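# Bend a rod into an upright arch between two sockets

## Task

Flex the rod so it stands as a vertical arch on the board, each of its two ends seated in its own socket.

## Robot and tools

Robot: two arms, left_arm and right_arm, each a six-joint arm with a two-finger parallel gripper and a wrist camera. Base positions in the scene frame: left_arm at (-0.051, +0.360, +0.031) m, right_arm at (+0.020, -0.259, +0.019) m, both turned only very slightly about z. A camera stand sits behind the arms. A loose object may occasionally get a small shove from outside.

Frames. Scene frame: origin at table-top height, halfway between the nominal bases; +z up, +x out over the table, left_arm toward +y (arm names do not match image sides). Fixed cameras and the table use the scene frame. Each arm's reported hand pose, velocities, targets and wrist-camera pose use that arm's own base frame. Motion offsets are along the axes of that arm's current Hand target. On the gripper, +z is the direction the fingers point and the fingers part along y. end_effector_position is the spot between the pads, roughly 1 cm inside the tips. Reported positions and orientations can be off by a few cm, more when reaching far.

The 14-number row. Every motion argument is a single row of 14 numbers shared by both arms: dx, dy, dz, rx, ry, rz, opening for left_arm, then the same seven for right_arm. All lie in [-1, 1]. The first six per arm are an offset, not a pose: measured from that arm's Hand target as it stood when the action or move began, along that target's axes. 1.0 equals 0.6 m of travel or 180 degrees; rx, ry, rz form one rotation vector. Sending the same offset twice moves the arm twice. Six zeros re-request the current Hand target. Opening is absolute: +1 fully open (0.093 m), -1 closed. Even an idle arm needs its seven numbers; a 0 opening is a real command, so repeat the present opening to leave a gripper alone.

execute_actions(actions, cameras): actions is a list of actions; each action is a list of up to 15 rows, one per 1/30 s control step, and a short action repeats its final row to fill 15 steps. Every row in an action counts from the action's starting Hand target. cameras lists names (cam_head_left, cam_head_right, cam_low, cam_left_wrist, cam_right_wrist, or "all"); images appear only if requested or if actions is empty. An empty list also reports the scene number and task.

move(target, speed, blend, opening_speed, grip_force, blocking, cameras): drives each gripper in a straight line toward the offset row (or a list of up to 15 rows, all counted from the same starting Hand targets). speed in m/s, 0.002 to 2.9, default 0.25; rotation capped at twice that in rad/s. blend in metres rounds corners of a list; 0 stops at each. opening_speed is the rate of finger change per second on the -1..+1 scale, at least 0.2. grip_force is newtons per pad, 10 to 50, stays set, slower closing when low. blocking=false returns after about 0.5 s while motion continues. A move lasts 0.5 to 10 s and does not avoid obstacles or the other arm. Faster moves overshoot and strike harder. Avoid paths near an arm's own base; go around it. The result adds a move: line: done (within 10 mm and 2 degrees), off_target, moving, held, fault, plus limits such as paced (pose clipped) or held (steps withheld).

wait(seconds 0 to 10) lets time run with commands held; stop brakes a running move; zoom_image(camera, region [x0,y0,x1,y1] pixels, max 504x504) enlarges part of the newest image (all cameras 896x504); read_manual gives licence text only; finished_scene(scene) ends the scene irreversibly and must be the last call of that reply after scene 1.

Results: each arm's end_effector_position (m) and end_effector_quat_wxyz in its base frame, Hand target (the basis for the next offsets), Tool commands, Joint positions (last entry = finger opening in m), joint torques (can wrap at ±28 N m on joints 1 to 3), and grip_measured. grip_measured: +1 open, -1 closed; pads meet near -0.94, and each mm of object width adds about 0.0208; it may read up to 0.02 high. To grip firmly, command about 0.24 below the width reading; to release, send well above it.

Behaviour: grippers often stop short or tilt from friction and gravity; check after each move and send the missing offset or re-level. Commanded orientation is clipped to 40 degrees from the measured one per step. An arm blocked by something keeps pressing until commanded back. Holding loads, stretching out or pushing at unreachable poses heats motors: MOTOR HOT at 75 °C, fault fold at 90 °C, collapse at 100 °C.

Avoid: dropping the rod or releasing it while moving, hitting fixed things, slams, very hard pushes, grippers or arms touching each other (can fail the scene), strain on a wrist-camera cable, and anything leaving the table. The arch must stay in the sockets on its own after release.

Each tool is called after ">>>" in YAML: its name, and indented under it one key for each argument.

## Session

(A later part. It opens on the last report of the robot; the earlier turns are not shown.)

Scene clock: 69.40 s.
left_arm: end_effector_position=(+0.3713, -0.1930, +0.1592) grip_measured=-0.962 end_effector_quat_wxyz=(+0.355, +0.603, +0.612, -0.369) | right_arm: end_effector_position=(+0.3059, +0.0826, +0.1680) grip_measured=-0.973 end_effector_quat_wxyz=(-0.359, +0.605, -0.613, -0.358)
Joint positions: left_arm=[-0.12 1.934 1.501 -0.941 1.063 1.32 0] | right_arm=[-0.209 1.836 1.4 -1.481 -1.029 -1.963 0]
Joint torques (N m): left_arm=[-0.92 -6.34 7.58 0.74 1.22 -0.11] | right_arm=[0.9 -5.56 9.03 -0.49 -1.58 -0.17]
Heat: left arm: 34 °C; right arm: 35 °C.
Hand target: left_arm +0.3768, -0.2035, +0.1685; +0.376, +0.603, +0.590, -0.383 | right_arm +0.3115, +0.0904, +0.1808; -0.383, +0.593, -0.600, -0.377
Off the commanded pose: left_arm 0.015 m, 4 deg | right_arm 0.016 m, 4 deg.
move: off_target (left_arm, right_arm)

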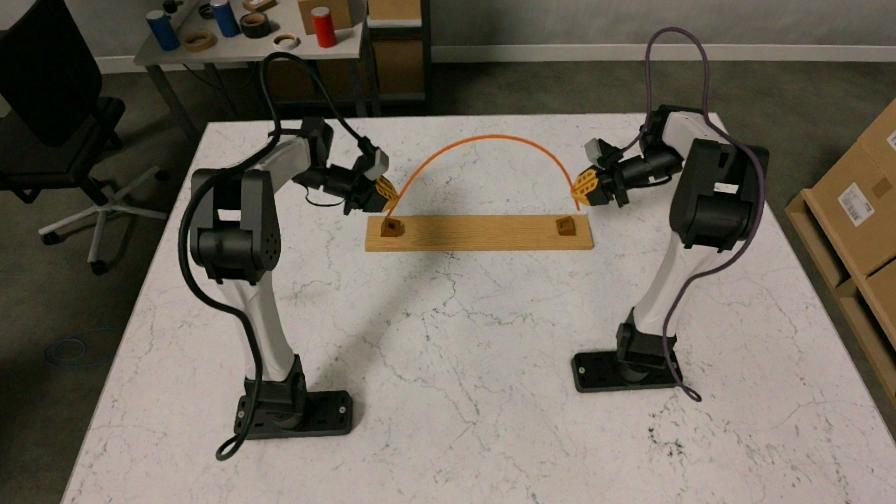

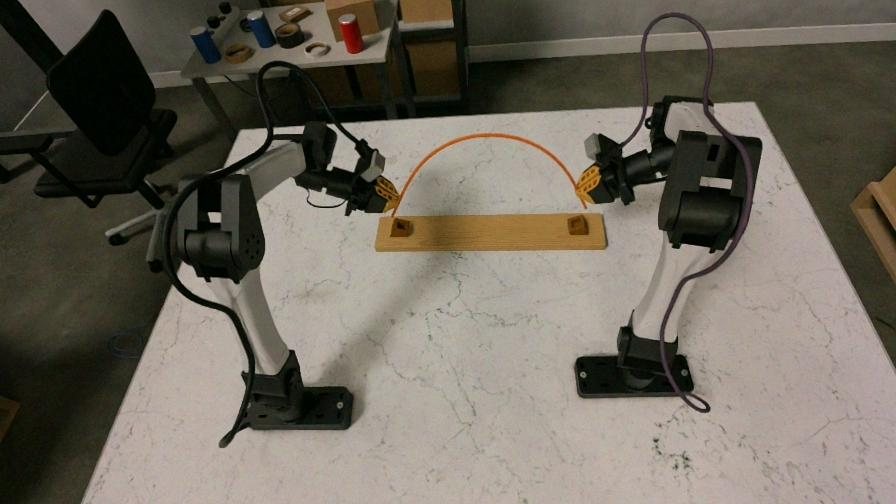

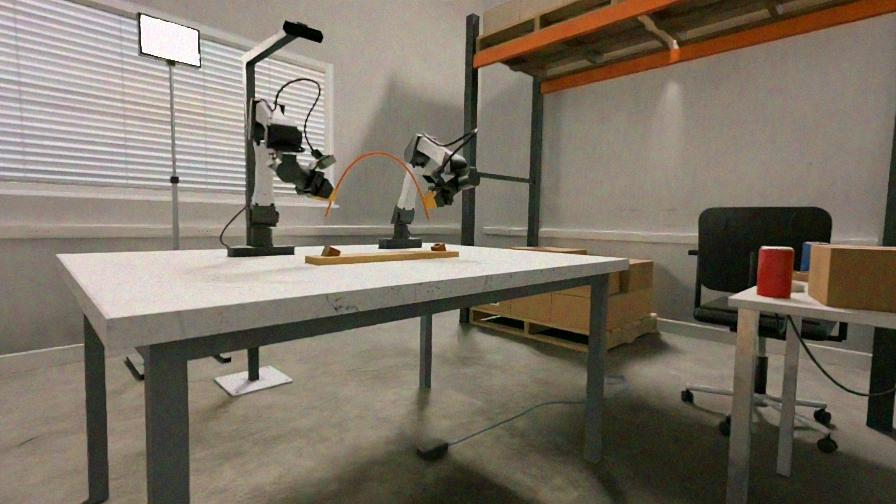

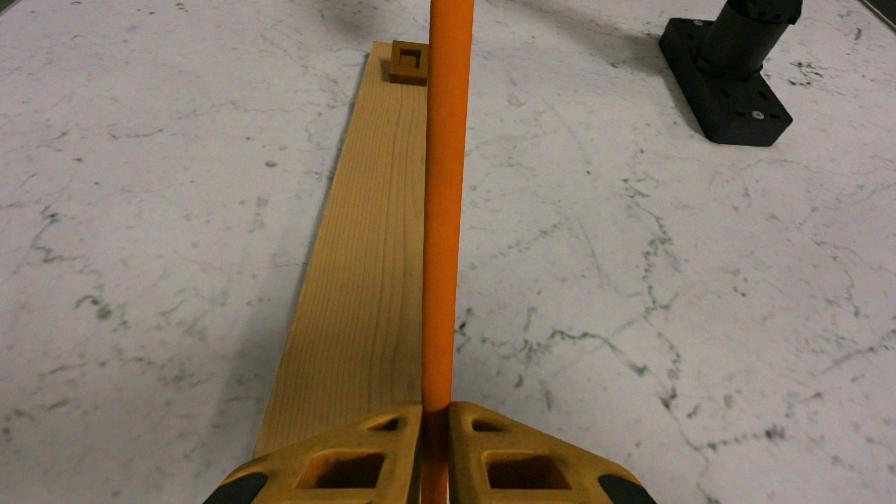

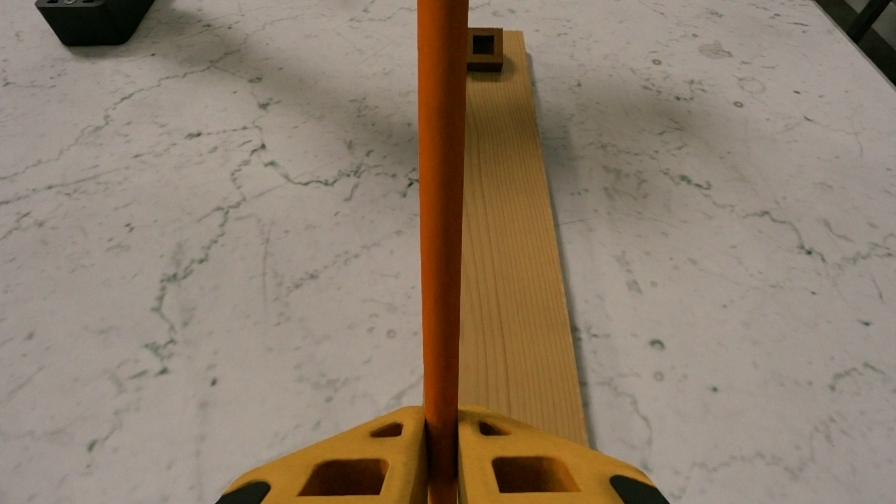

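>>> move:
  target: [0.098,0.02,0.027,0,0,0,-1,0.088,-0.02,0.048,0,0,0,-1]
  speed: 0.12
  cameras: ["all"]

>>> zoom_image:
  camera: "cam_low"
  region: [290, 180, 470, 280]

>>> zoom_image:
  camera: "cam_head_left"
  region: [340, 180, 460, 260]

>>> zoom_image:
  camera: "cam_head_left"
  region: [500, 180, 620, 260]

>>> zoom_image:
  camera: "cam_head_right"
  region: [340, 180, 460, 260]

>>> zoom_image:
  camera: "cam_head_right"
  region: [520, 180, 640, 260]

Scene clock: 80.63 s.
left_arm: end_effector_position=(+0.3905, -0.1850, +0.1062) grip_measured=-0.962 end_effector_quat_wxyz=(+0.359, +0.603, +0.611, -0.365) | right_arm: end_effector_position=(+0.3237, +0.0791, +0.1158) grip_measured=-0.973 end_effector_quat_wxyz=(-0.365, +0.606, -0.612, -0.353)
Joint positions: left_arm=[-0.094 2.058 1.463 -0.807 1.068 1.364 0] | right_arm=[-0.209 1.944 1.332 -1.283 -1.033 -1.955 0]
Joint torques (N m): left_arm=[-0.8 -7.25 4.66 0.7 1.23 0.09] | right_arm=[2.22 -6.56 5.11 -0.21 -1.59 -0.01]
Heat: left arm: 35 °C; right arm: 36 °C.
Hand target: left_arm +0.3892, -0.1935, +0.1085; +0.376, +0.603, +0.590, -0.383 | right_arm +0.3236, +0.0940, +0.1207; -0.383, +0.593, -0.600, -0.377
Off the commanded pose: left_arm 0.009 m, 4 deg | right_arm 0.016 m, 4 deg.
move: off_target (left_arm, right_arm)

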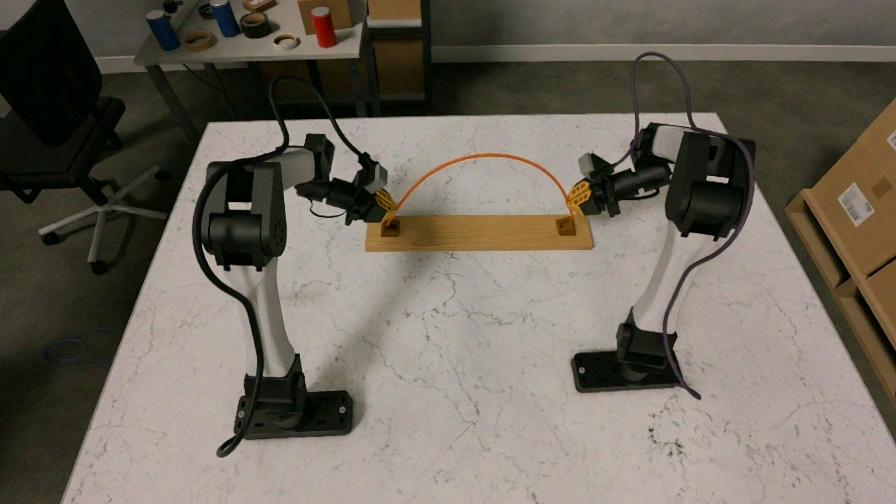

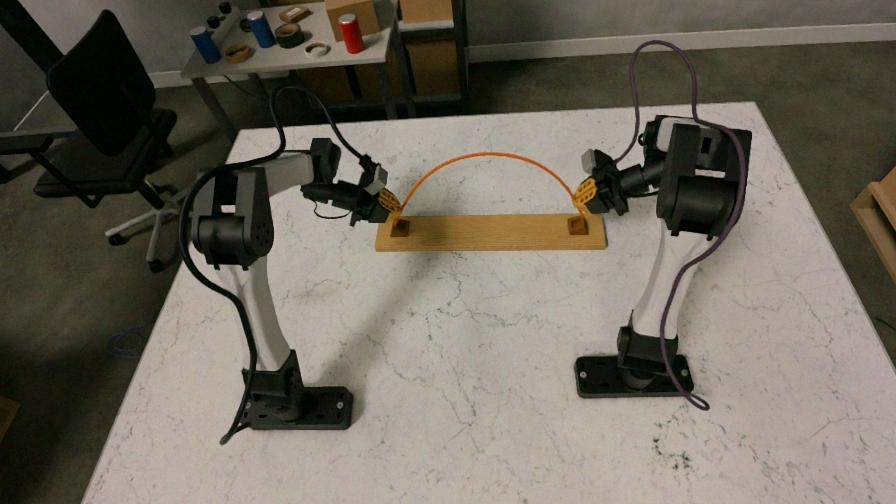

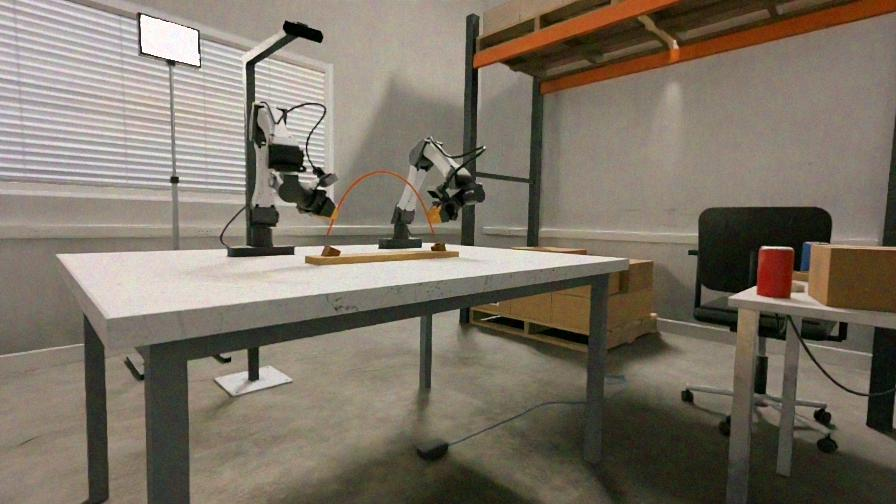

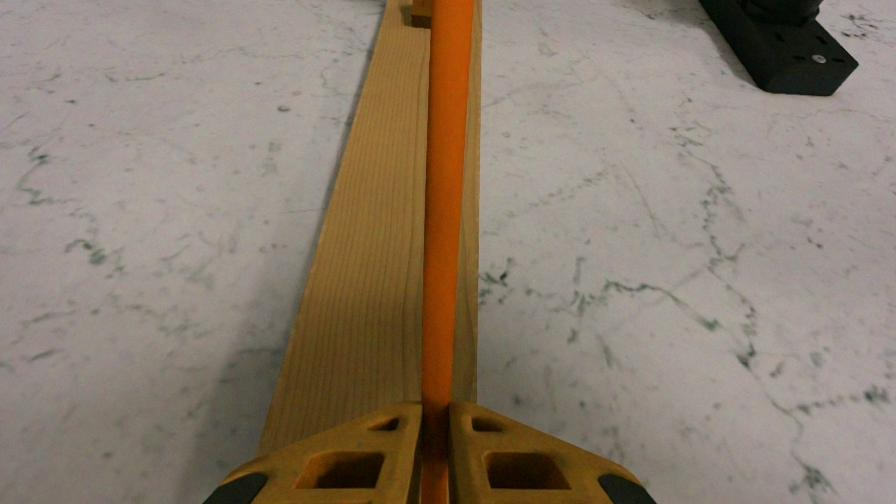

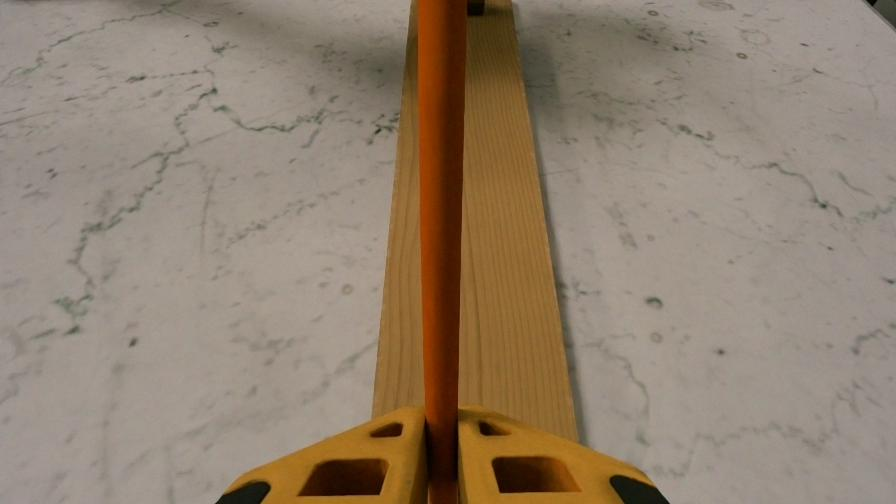

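Scaled by 2.800.

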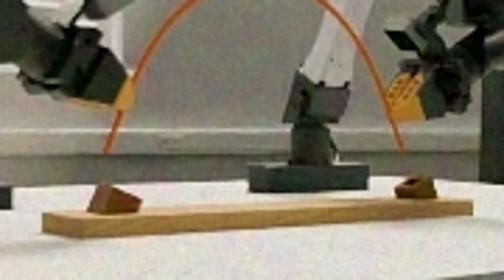

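Scaled by 4.200.

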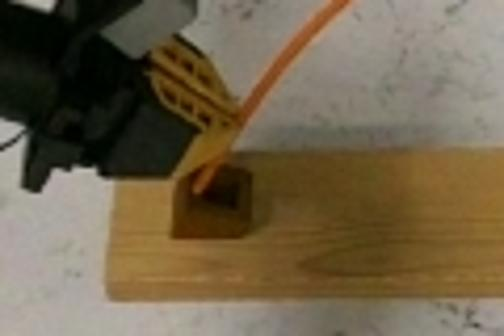

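Scaled by 4.200.

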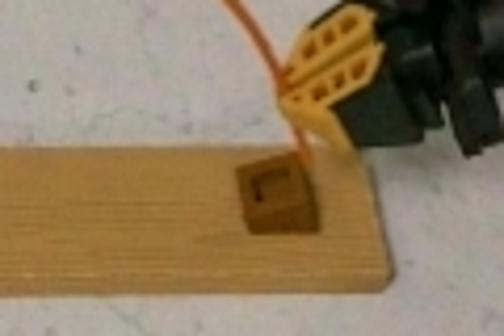

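Scaled by 4.200.

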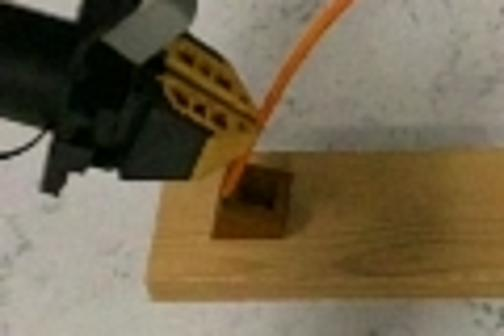

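Scaled by 4.200.

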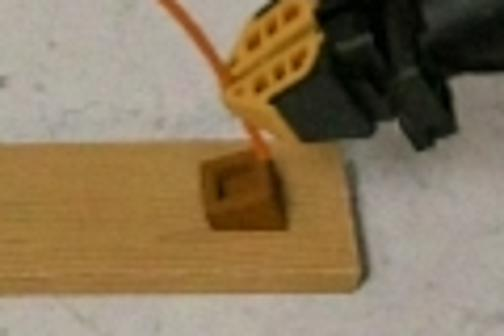

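>>> move:
  target: [0.042,0.03,0.04,0,0,0,-1,0.043,-0.018,0.038,0,0,0,-1]
  speed: 0.08
  cameras: ["all"]

>>> zoom_image:
  camera: "cam_low"
  region: [290, 200, 470, 280]

>>> zoom_image:
  camera: "cam_head_left"
  region: [350, 190, 440, 250]

>>> zoom_image:
  camera: "cam_head_left"
  region: [520, 190, 610, 250]

>>> zoom_image:
  camera: "cam_head_right"
  region: [350, 190, 440, 250]

>>> zoom_image:
  camera: "cam_head_right"
  region: [530, 190, 620, 250]

Scene clock: 86.20 s.
left_arm: end_effector_position=(+0.4018, -0.1894, +0.0692) grip_measured=-0.962 end_effector_quat_wxyz=(+0.353, +0.595, +0.618, -0.375) | right_arm: end_effector_position=(+0.3369, +0.0875, +0.0836) grip_measured=-0.973 end_effector_quat_wxyz=(-0.366, +0.606, -0.614, -0.350)
Joint positions: left_arm=[-0.101 2.161 1.463 -0.706 1.074 1.332 0] | right_arm=[-0.177 2.011 1.297 -1.116 -1.042 -1.883 0]
Joint torques (N m): left_arm=[-2.5 -7.39 6.45 0.87 1.15 -0.08] | right_arm=[2.37 -6.82 4.59 -0.04 -1.63 -0.02]
Heat: left arm: 36 °C; right arm: 35 °C.
Hand target: left_arm +0.4069, -0.2051, +0.0755; +0.376, +0.603, +0.590, -0.383 | right_arm +0.3347, +0.1035, +0.0877; -0.383, +0.593, -0.600, -0.377
Off the commanded pose: left_arm 0.018 m, 4 deg | right_arm 0.017 m, 4 deg.
move: off_target (left_arm, right_arm)

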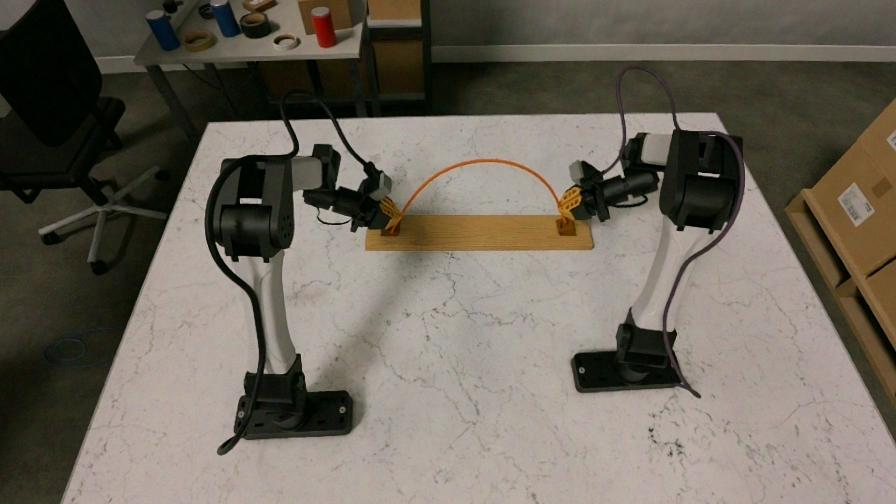

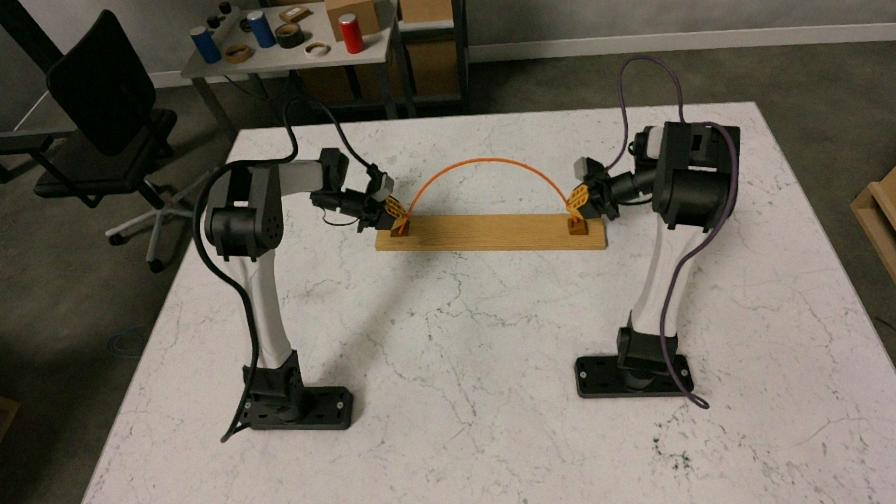

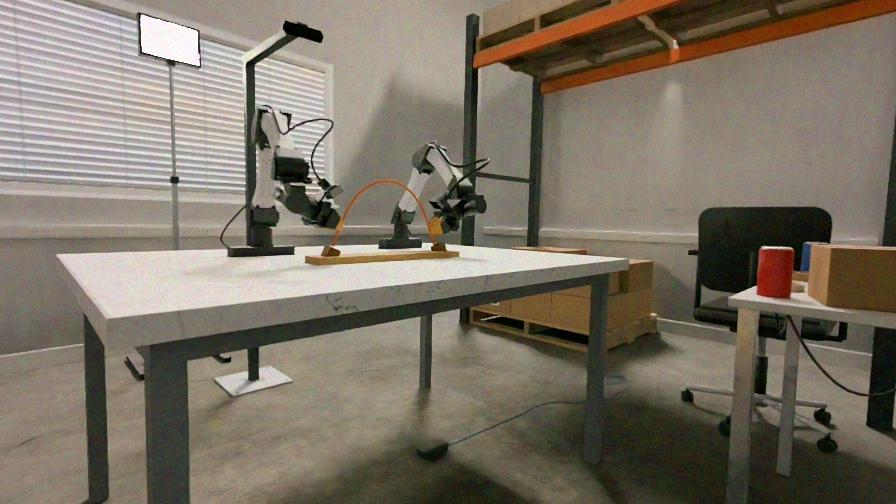

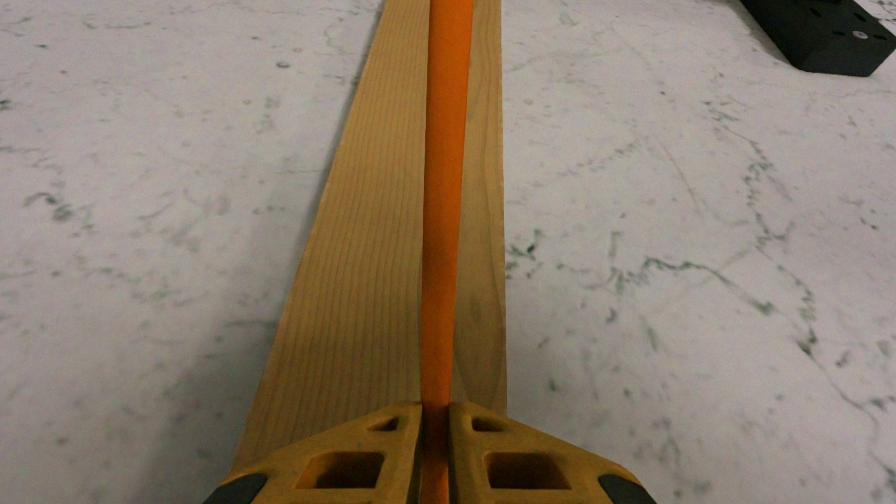

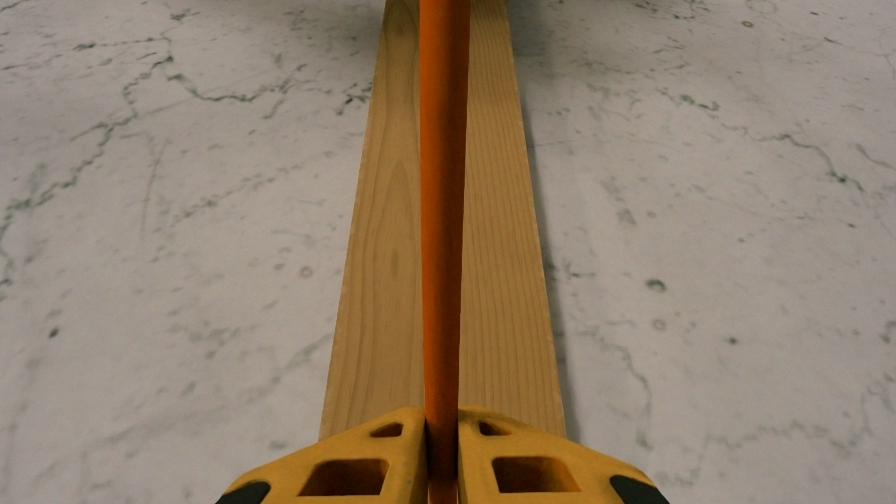

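Scaled by 2.800.

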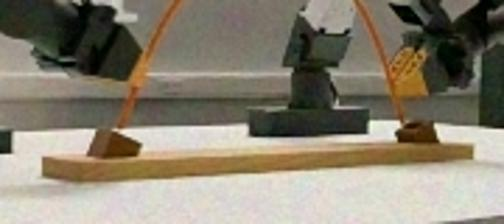

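Scaled by 5.600.

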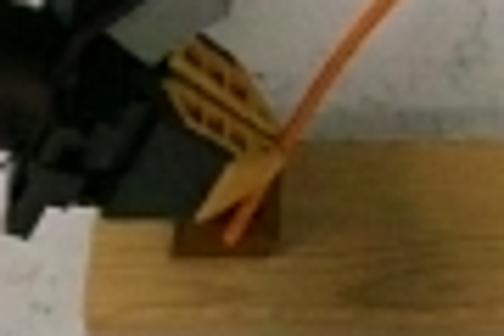

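Scaled by 5.600.

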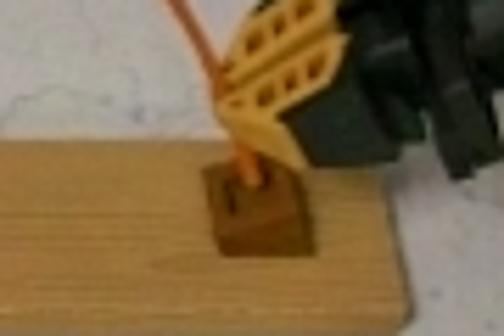

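Scaled by 5.600.

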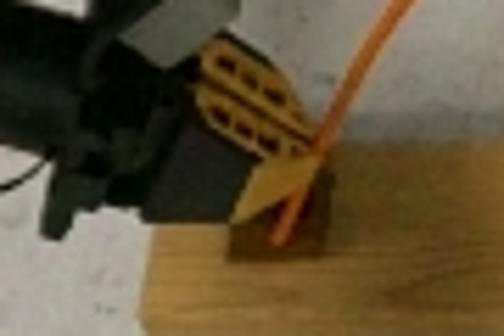

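Scaled by 5.600.

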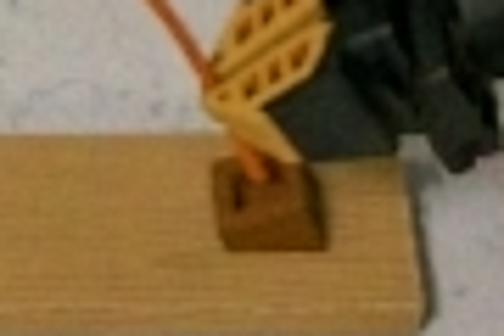

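>>> move:
  target: [-0.033,0.018,0,0,0,0,-1,-0.021,0,-0.002,0,0,0,-1]
  speed: 0.08
  cameras: ["cam_low","cam_head_left","cam_head_right"]

>>> zoom_image:
  camera: "cam_low"
  region: [290, 200, 470, 280]

>>> zoom_image:
  camera: "cam_head_left"
  region: [350, 190, 440, 250]

>>> zoom_image:
  camera: "cam_head_left"
  region: [520, 190, 610, 250]

>>> zoom_image:
  camera: "cam_head_right"
  region: [350, 190, 440, 250]

>>> zoom_image:
  camera: "cam_head_right"
  region: [530, 190, 620, 250]

Scene clock: 91.67 s.
left_arm: end_effector_position=(+0.4189, -0.1955, +0.0891) grip_measured=-0.962 end_effector_quat_wxyz=(+0.369, +0.598, +0.611, -0.364) | right_arm: end_effector_position=(+0.3366, +0.0912, +0.0848) grip_measured=-0.973 end_effector_quat_wxyz=(-0.363, +0.598, -0.618, -0.358)
Joint positions: left_arm=[-0.111 2.161 1.539 -0.707 1.074 1.293 0] | right_arm=[-0.168 2.011 1.297 -1.115 -1.051 -1.856 0]
Joint torques (N m): left_arm=[-3.02 -7.34 7.16 0.67 1.08 -0.12] | right_arm=[2.59 -9.21 5.6 -0.19 -1.59 -0.02]
Heat: left arm: 37 °C; right arm: 35 °C.
Hand target: left_arm +0.4176, -0.2136, +0.0934; +0.376, +0.603, +0.590, -0.383 | right_arm +0.3347, +0.1077, +0.0996; -0.383, +0.593, -0.600, -0.377
Off the commanded pose: left_arm 0.019 m, 3 deg | right_arm 0.022 m, 4 deg.
move: off_target (left_arm, right_arm)
Images, in order (width x height): cam_head_left 896x504, cam_head_right 896x504, cam_low 896x504.

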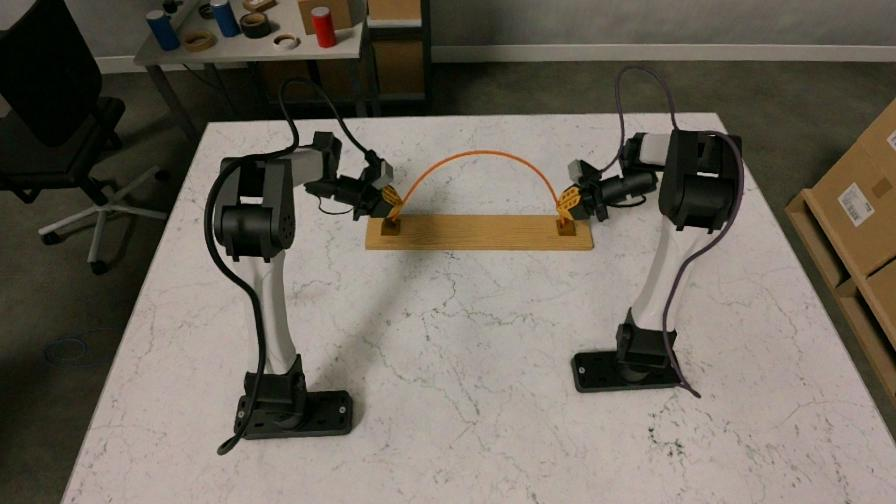

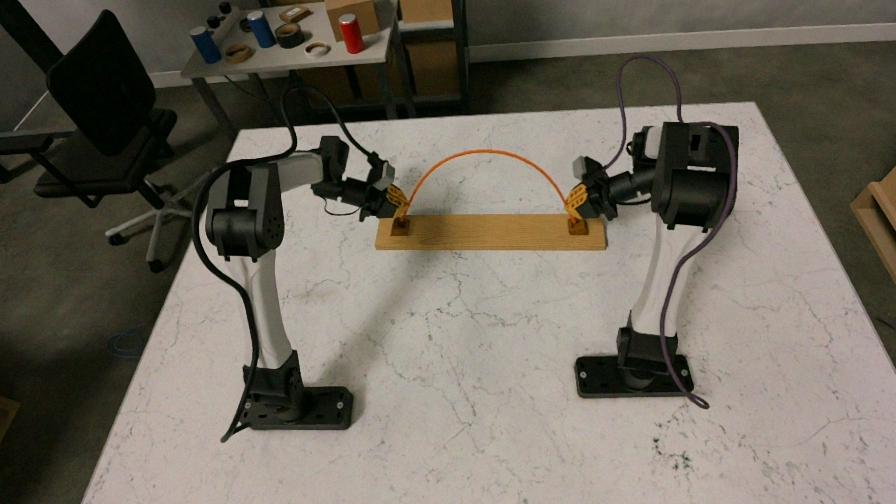

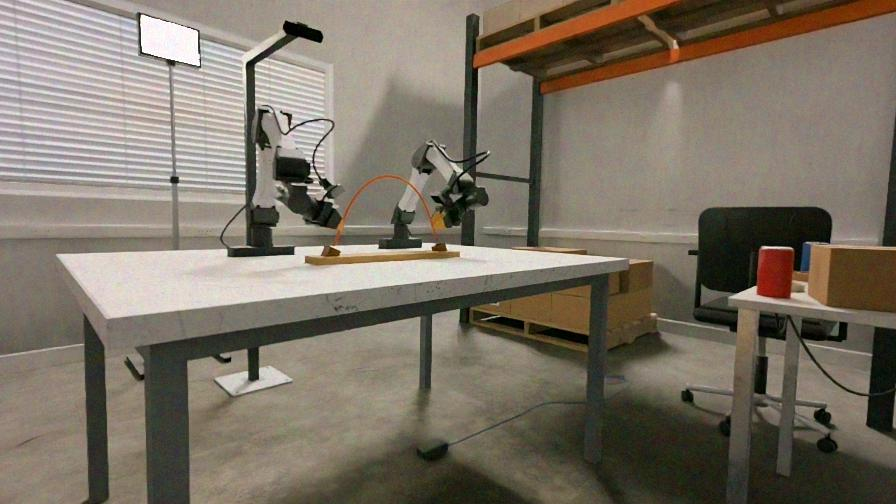

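Scaled by 2.800.

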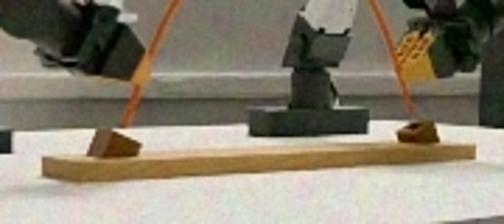

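Scaled by 5.600.

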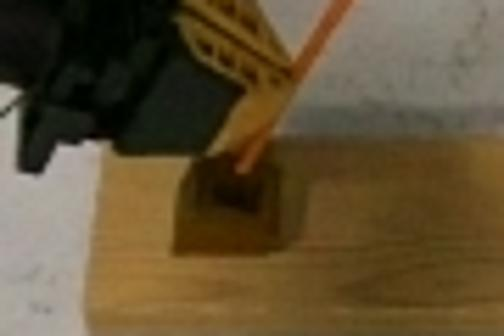

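Scaled by 5.600.

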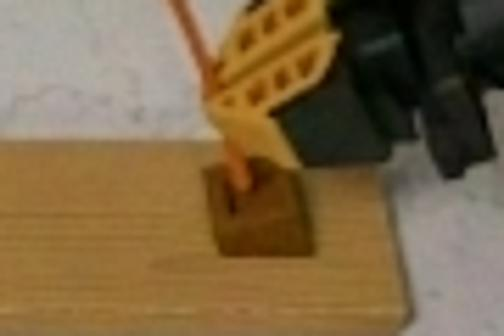

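Scaled by 5.600.

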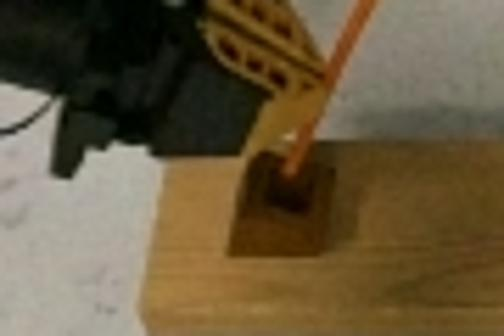

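Scaled by 5.600.

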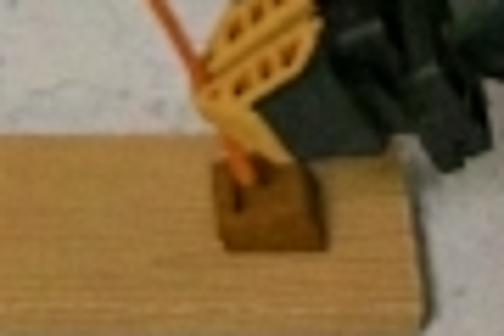

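>>> move:
  target:
    - [0.028,-0.005,0.011,0,0,0,-1,0.017,0,0.008,0,0,0,-1]
    - [0.065,-0.005,0.010,0,0,0,-1,0.048,0,0.011,0,0,0,-1]
  speed: 0.06
  blend: 0.005
  cameras: ["cam_low","cam_head_left","cam_head_right"]

>>> zoom_image:
  camera: "cam_low"
  region: [290, 200, 470, 280]

>>> zoom_image:
  camera: "cam_head_left"
  region: [350, 190, 440, 250]

>>> zoom_image:
  camera: "cam_head_left"
  region: [520, 190, 610, 250]

>>> zoom_image:
  camera: "cam_head_right"
  region: [350, 190, 440, 250]

>>> zoom_image:
  camera: "cam_head_right"
  region: [530, 190, 620, 250]

Scene clock: 97.20 s.
left_arm: end_effector_position=(+0.4184, -0.1944, +0.0617) grip_measured=-0.962 end_effector_quat_wxyz=(+0.369, +0.600, +0.606, -0.369) | right_arm: end_effector_position=(+0.3348, +0.0916, +0.0686) grip_measured=-0.973 end_effector_quat_wxyz=(-0.363, +0.601, -0.615, -0.359)
Joint positions: left_arm=[-0.106 2.217 1.511 -0.651 1.086 1.326 0] | right_arm=[-0.168 2.041 1.267 -1.066 -1.051 -1.873 0]
Joint torques (N m): left_arm=[-1.1 -7.06 4.37 0.74 1 0.09] | right_arm=[1.28 -6.6 4.88 -0.02 -1.5 -0.17]
Heat: left arm: 38 °C; right arm: 34 °C.
Hand target: left_arm +0.4148, -0.2025, +0.0555; +0.376, +0.603, +0.590, -0.383 | right_arm +0.3346, +0.1015, +0.0707; -0.383, +0.593, -0.600, -0.377
Off the commanded pose: left_arm 0.011 m, 3 deg | right_arm 0.010 m, 4 deg.
move: off_target (left_arm, right_arm)
Images, in order (width x height): cam_head_left 896x504, cam_head_right 896x504, cam_low 896x504.

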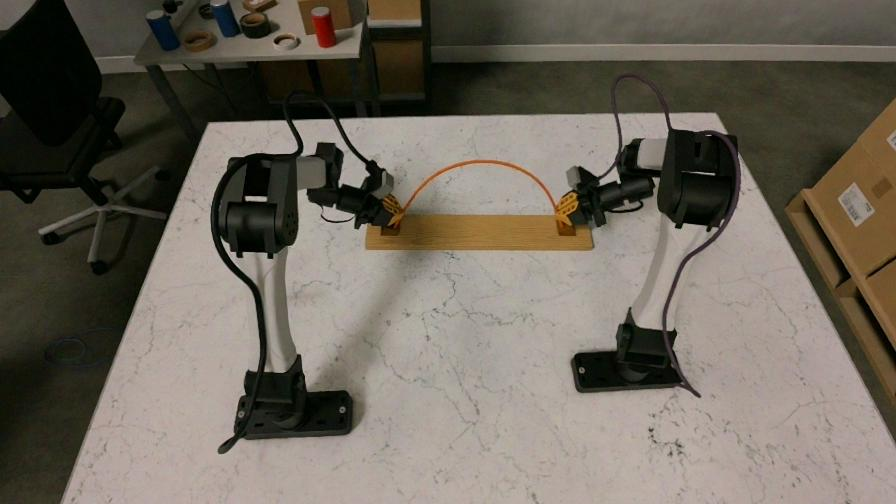

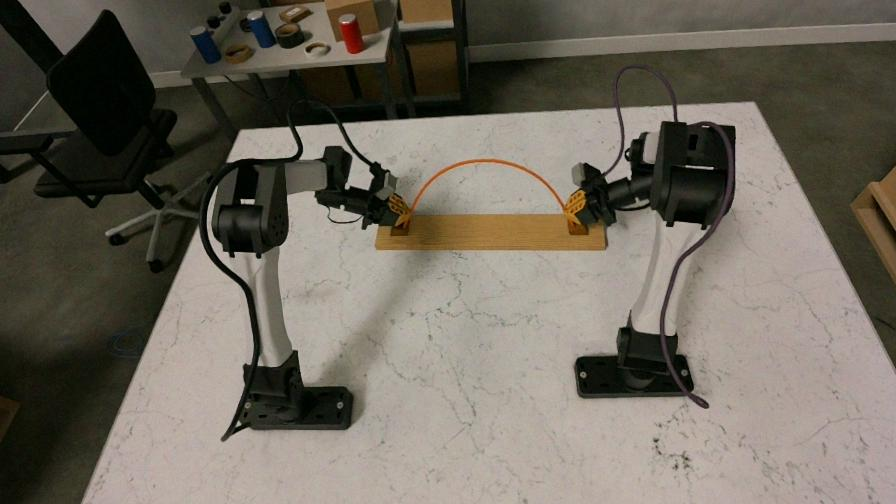

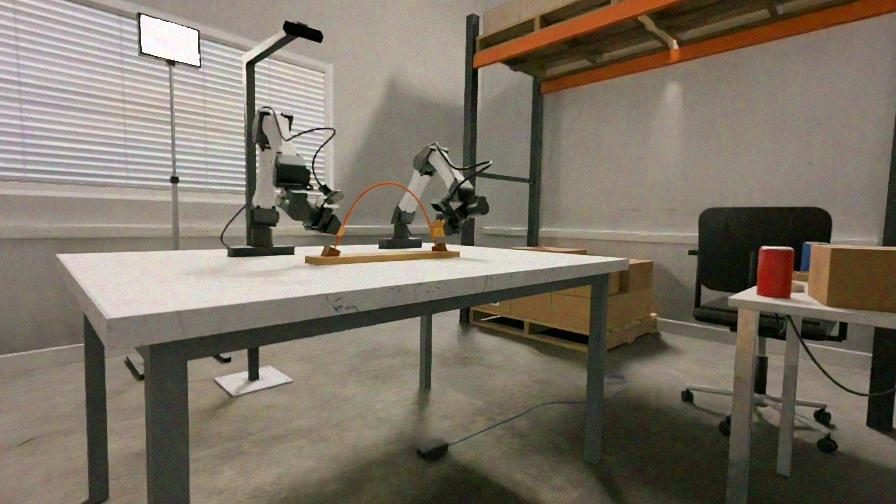

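Scaled by 2.800.

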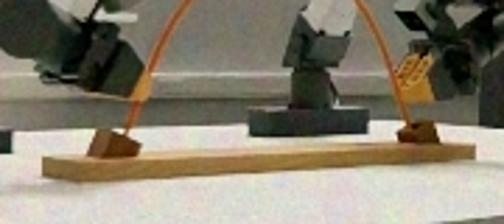

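Scaled by 5.600.

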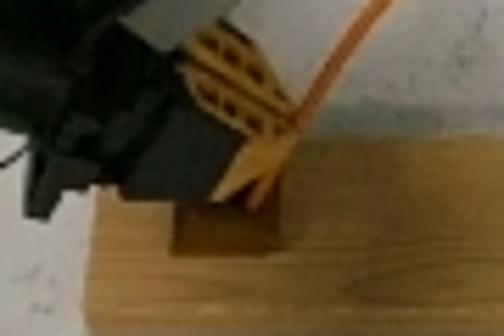

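Scaled by 5.600.

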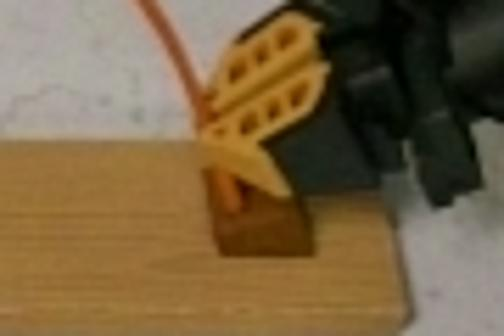

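Scaled by 5.600.

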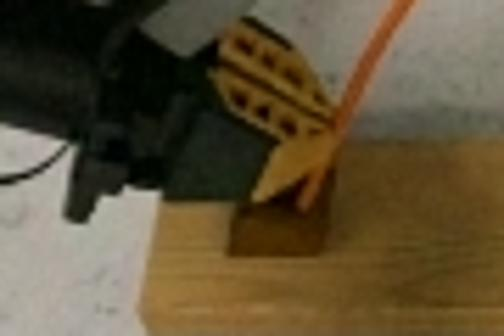

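Scaled by 5.600.

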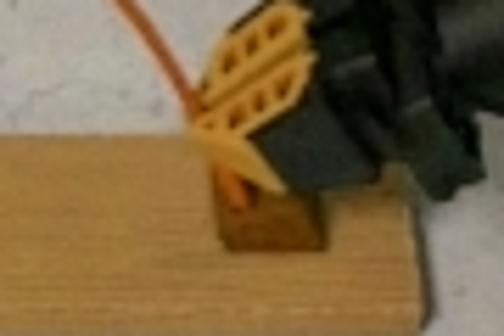

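>>> move:
  target: [-0.016,0.007,-0.02,0,0,0,-1,-0.028,-0.012,-0.022,0,0,0,-1]
  speed: 0.06
  cameras: ["cam_low","cam_head_left","cam_head_right"]

>>> zoom_image:
  camera: "cam_low"
  region: [290, 200, 470, 280]

>>> zoom_image:
  camera: "cam_head_left"
  region: [350, 190, 440, 250]

>>> zoom_image:
  camera: "cam_head_left"
  region: [520, 190, 610, 250]

>>> zoom_image:
  camera: "cam_head_right"
  region: [530, 190, 620, 250]

Scene clock: 101.63 s.
left_arm: end_effector_position=(+0.4176, -0.1869, +0.0659) grip_measured=-0.962 end_effector_quat_wxyz=(+0.367, +0.598, +0.608, -0.373) | right_arm: end_effector_position=(+0.3362, +0.0899, +0.0787) grip_measured=-0.973 end_effector_quat_wxyz=(-0.361, +0.600, -0.614, -0.364)
Joint positions: left_arm=[-0.088 2.217 1.53 -0.712 1.093 1.362 0] | right_arm=[-0.172 2.041 1.308 -1.134 -1.051 -1.893 0]
Joint torques (N m): left_arm=[-1.11 -7.61 6.99 0.47 0.99 0.06] | right_arm=[0.84 -7.47 8.38 -0.36 -1.48 -0.18]
Heat: left arm: 39 °C; right arm: 34 °C.
Hand target: left_arm +0.4192, -0.1957, +0.0693; +0.376, +0.603, +0.590, -0.383 | right_arm +0.3417, +0.0967, +0.0915; -0.383, +0.593, -0.600, -0.377
Off the commanded pose: left_arm 0.010 m, 3 deg | right_arm 0.015 m, 3 deg.
move: off_target (left_arm, right_arm)
Images, in order (width x height): cam_head_left 896x504, cam_head_right 896x504, cam_low 896x504.

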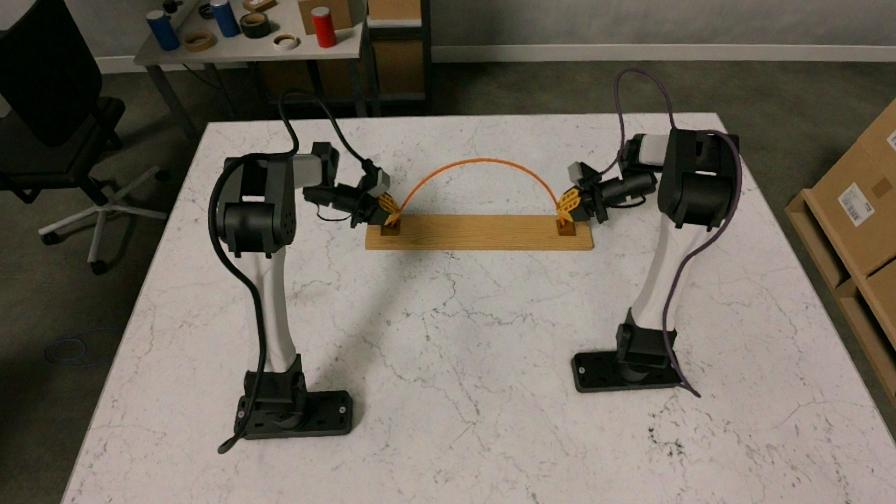

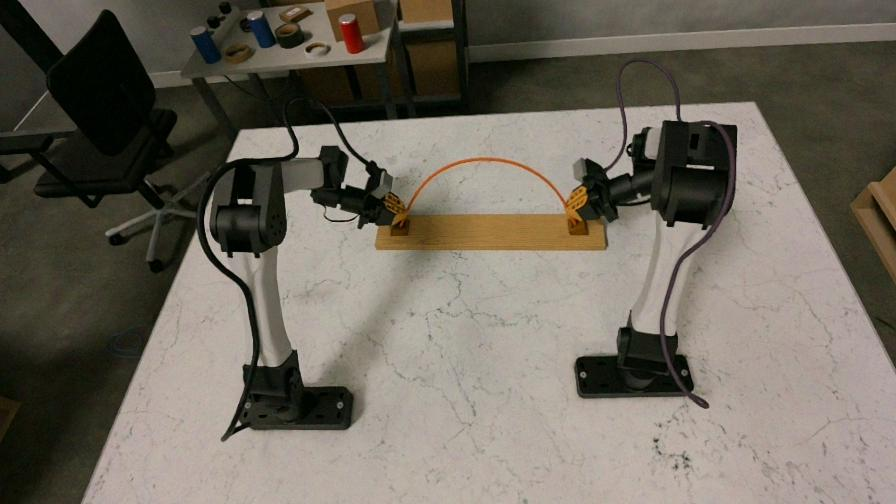

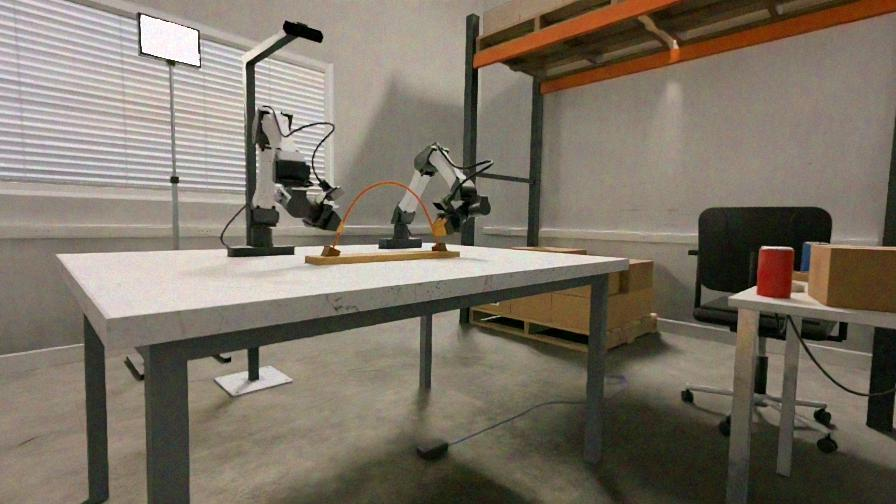

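Scaled by 2.800.

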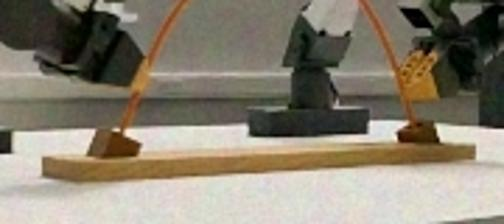

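Scaled by 5.600.

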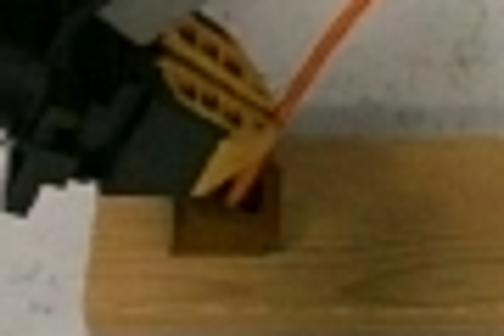

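Scaled by 5.600.

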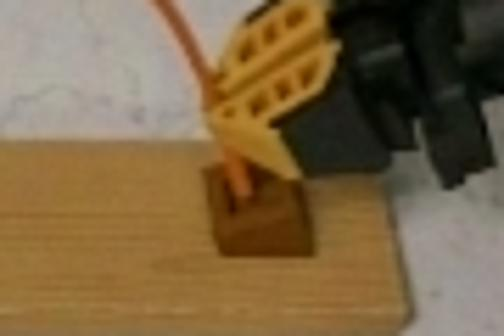

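Scaled by 5.600.

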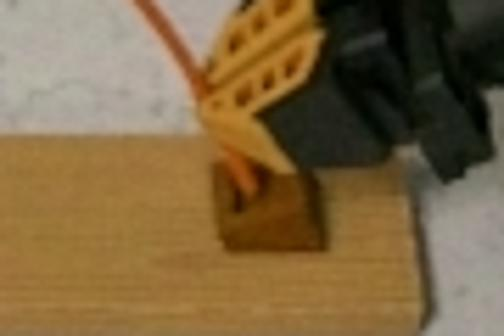

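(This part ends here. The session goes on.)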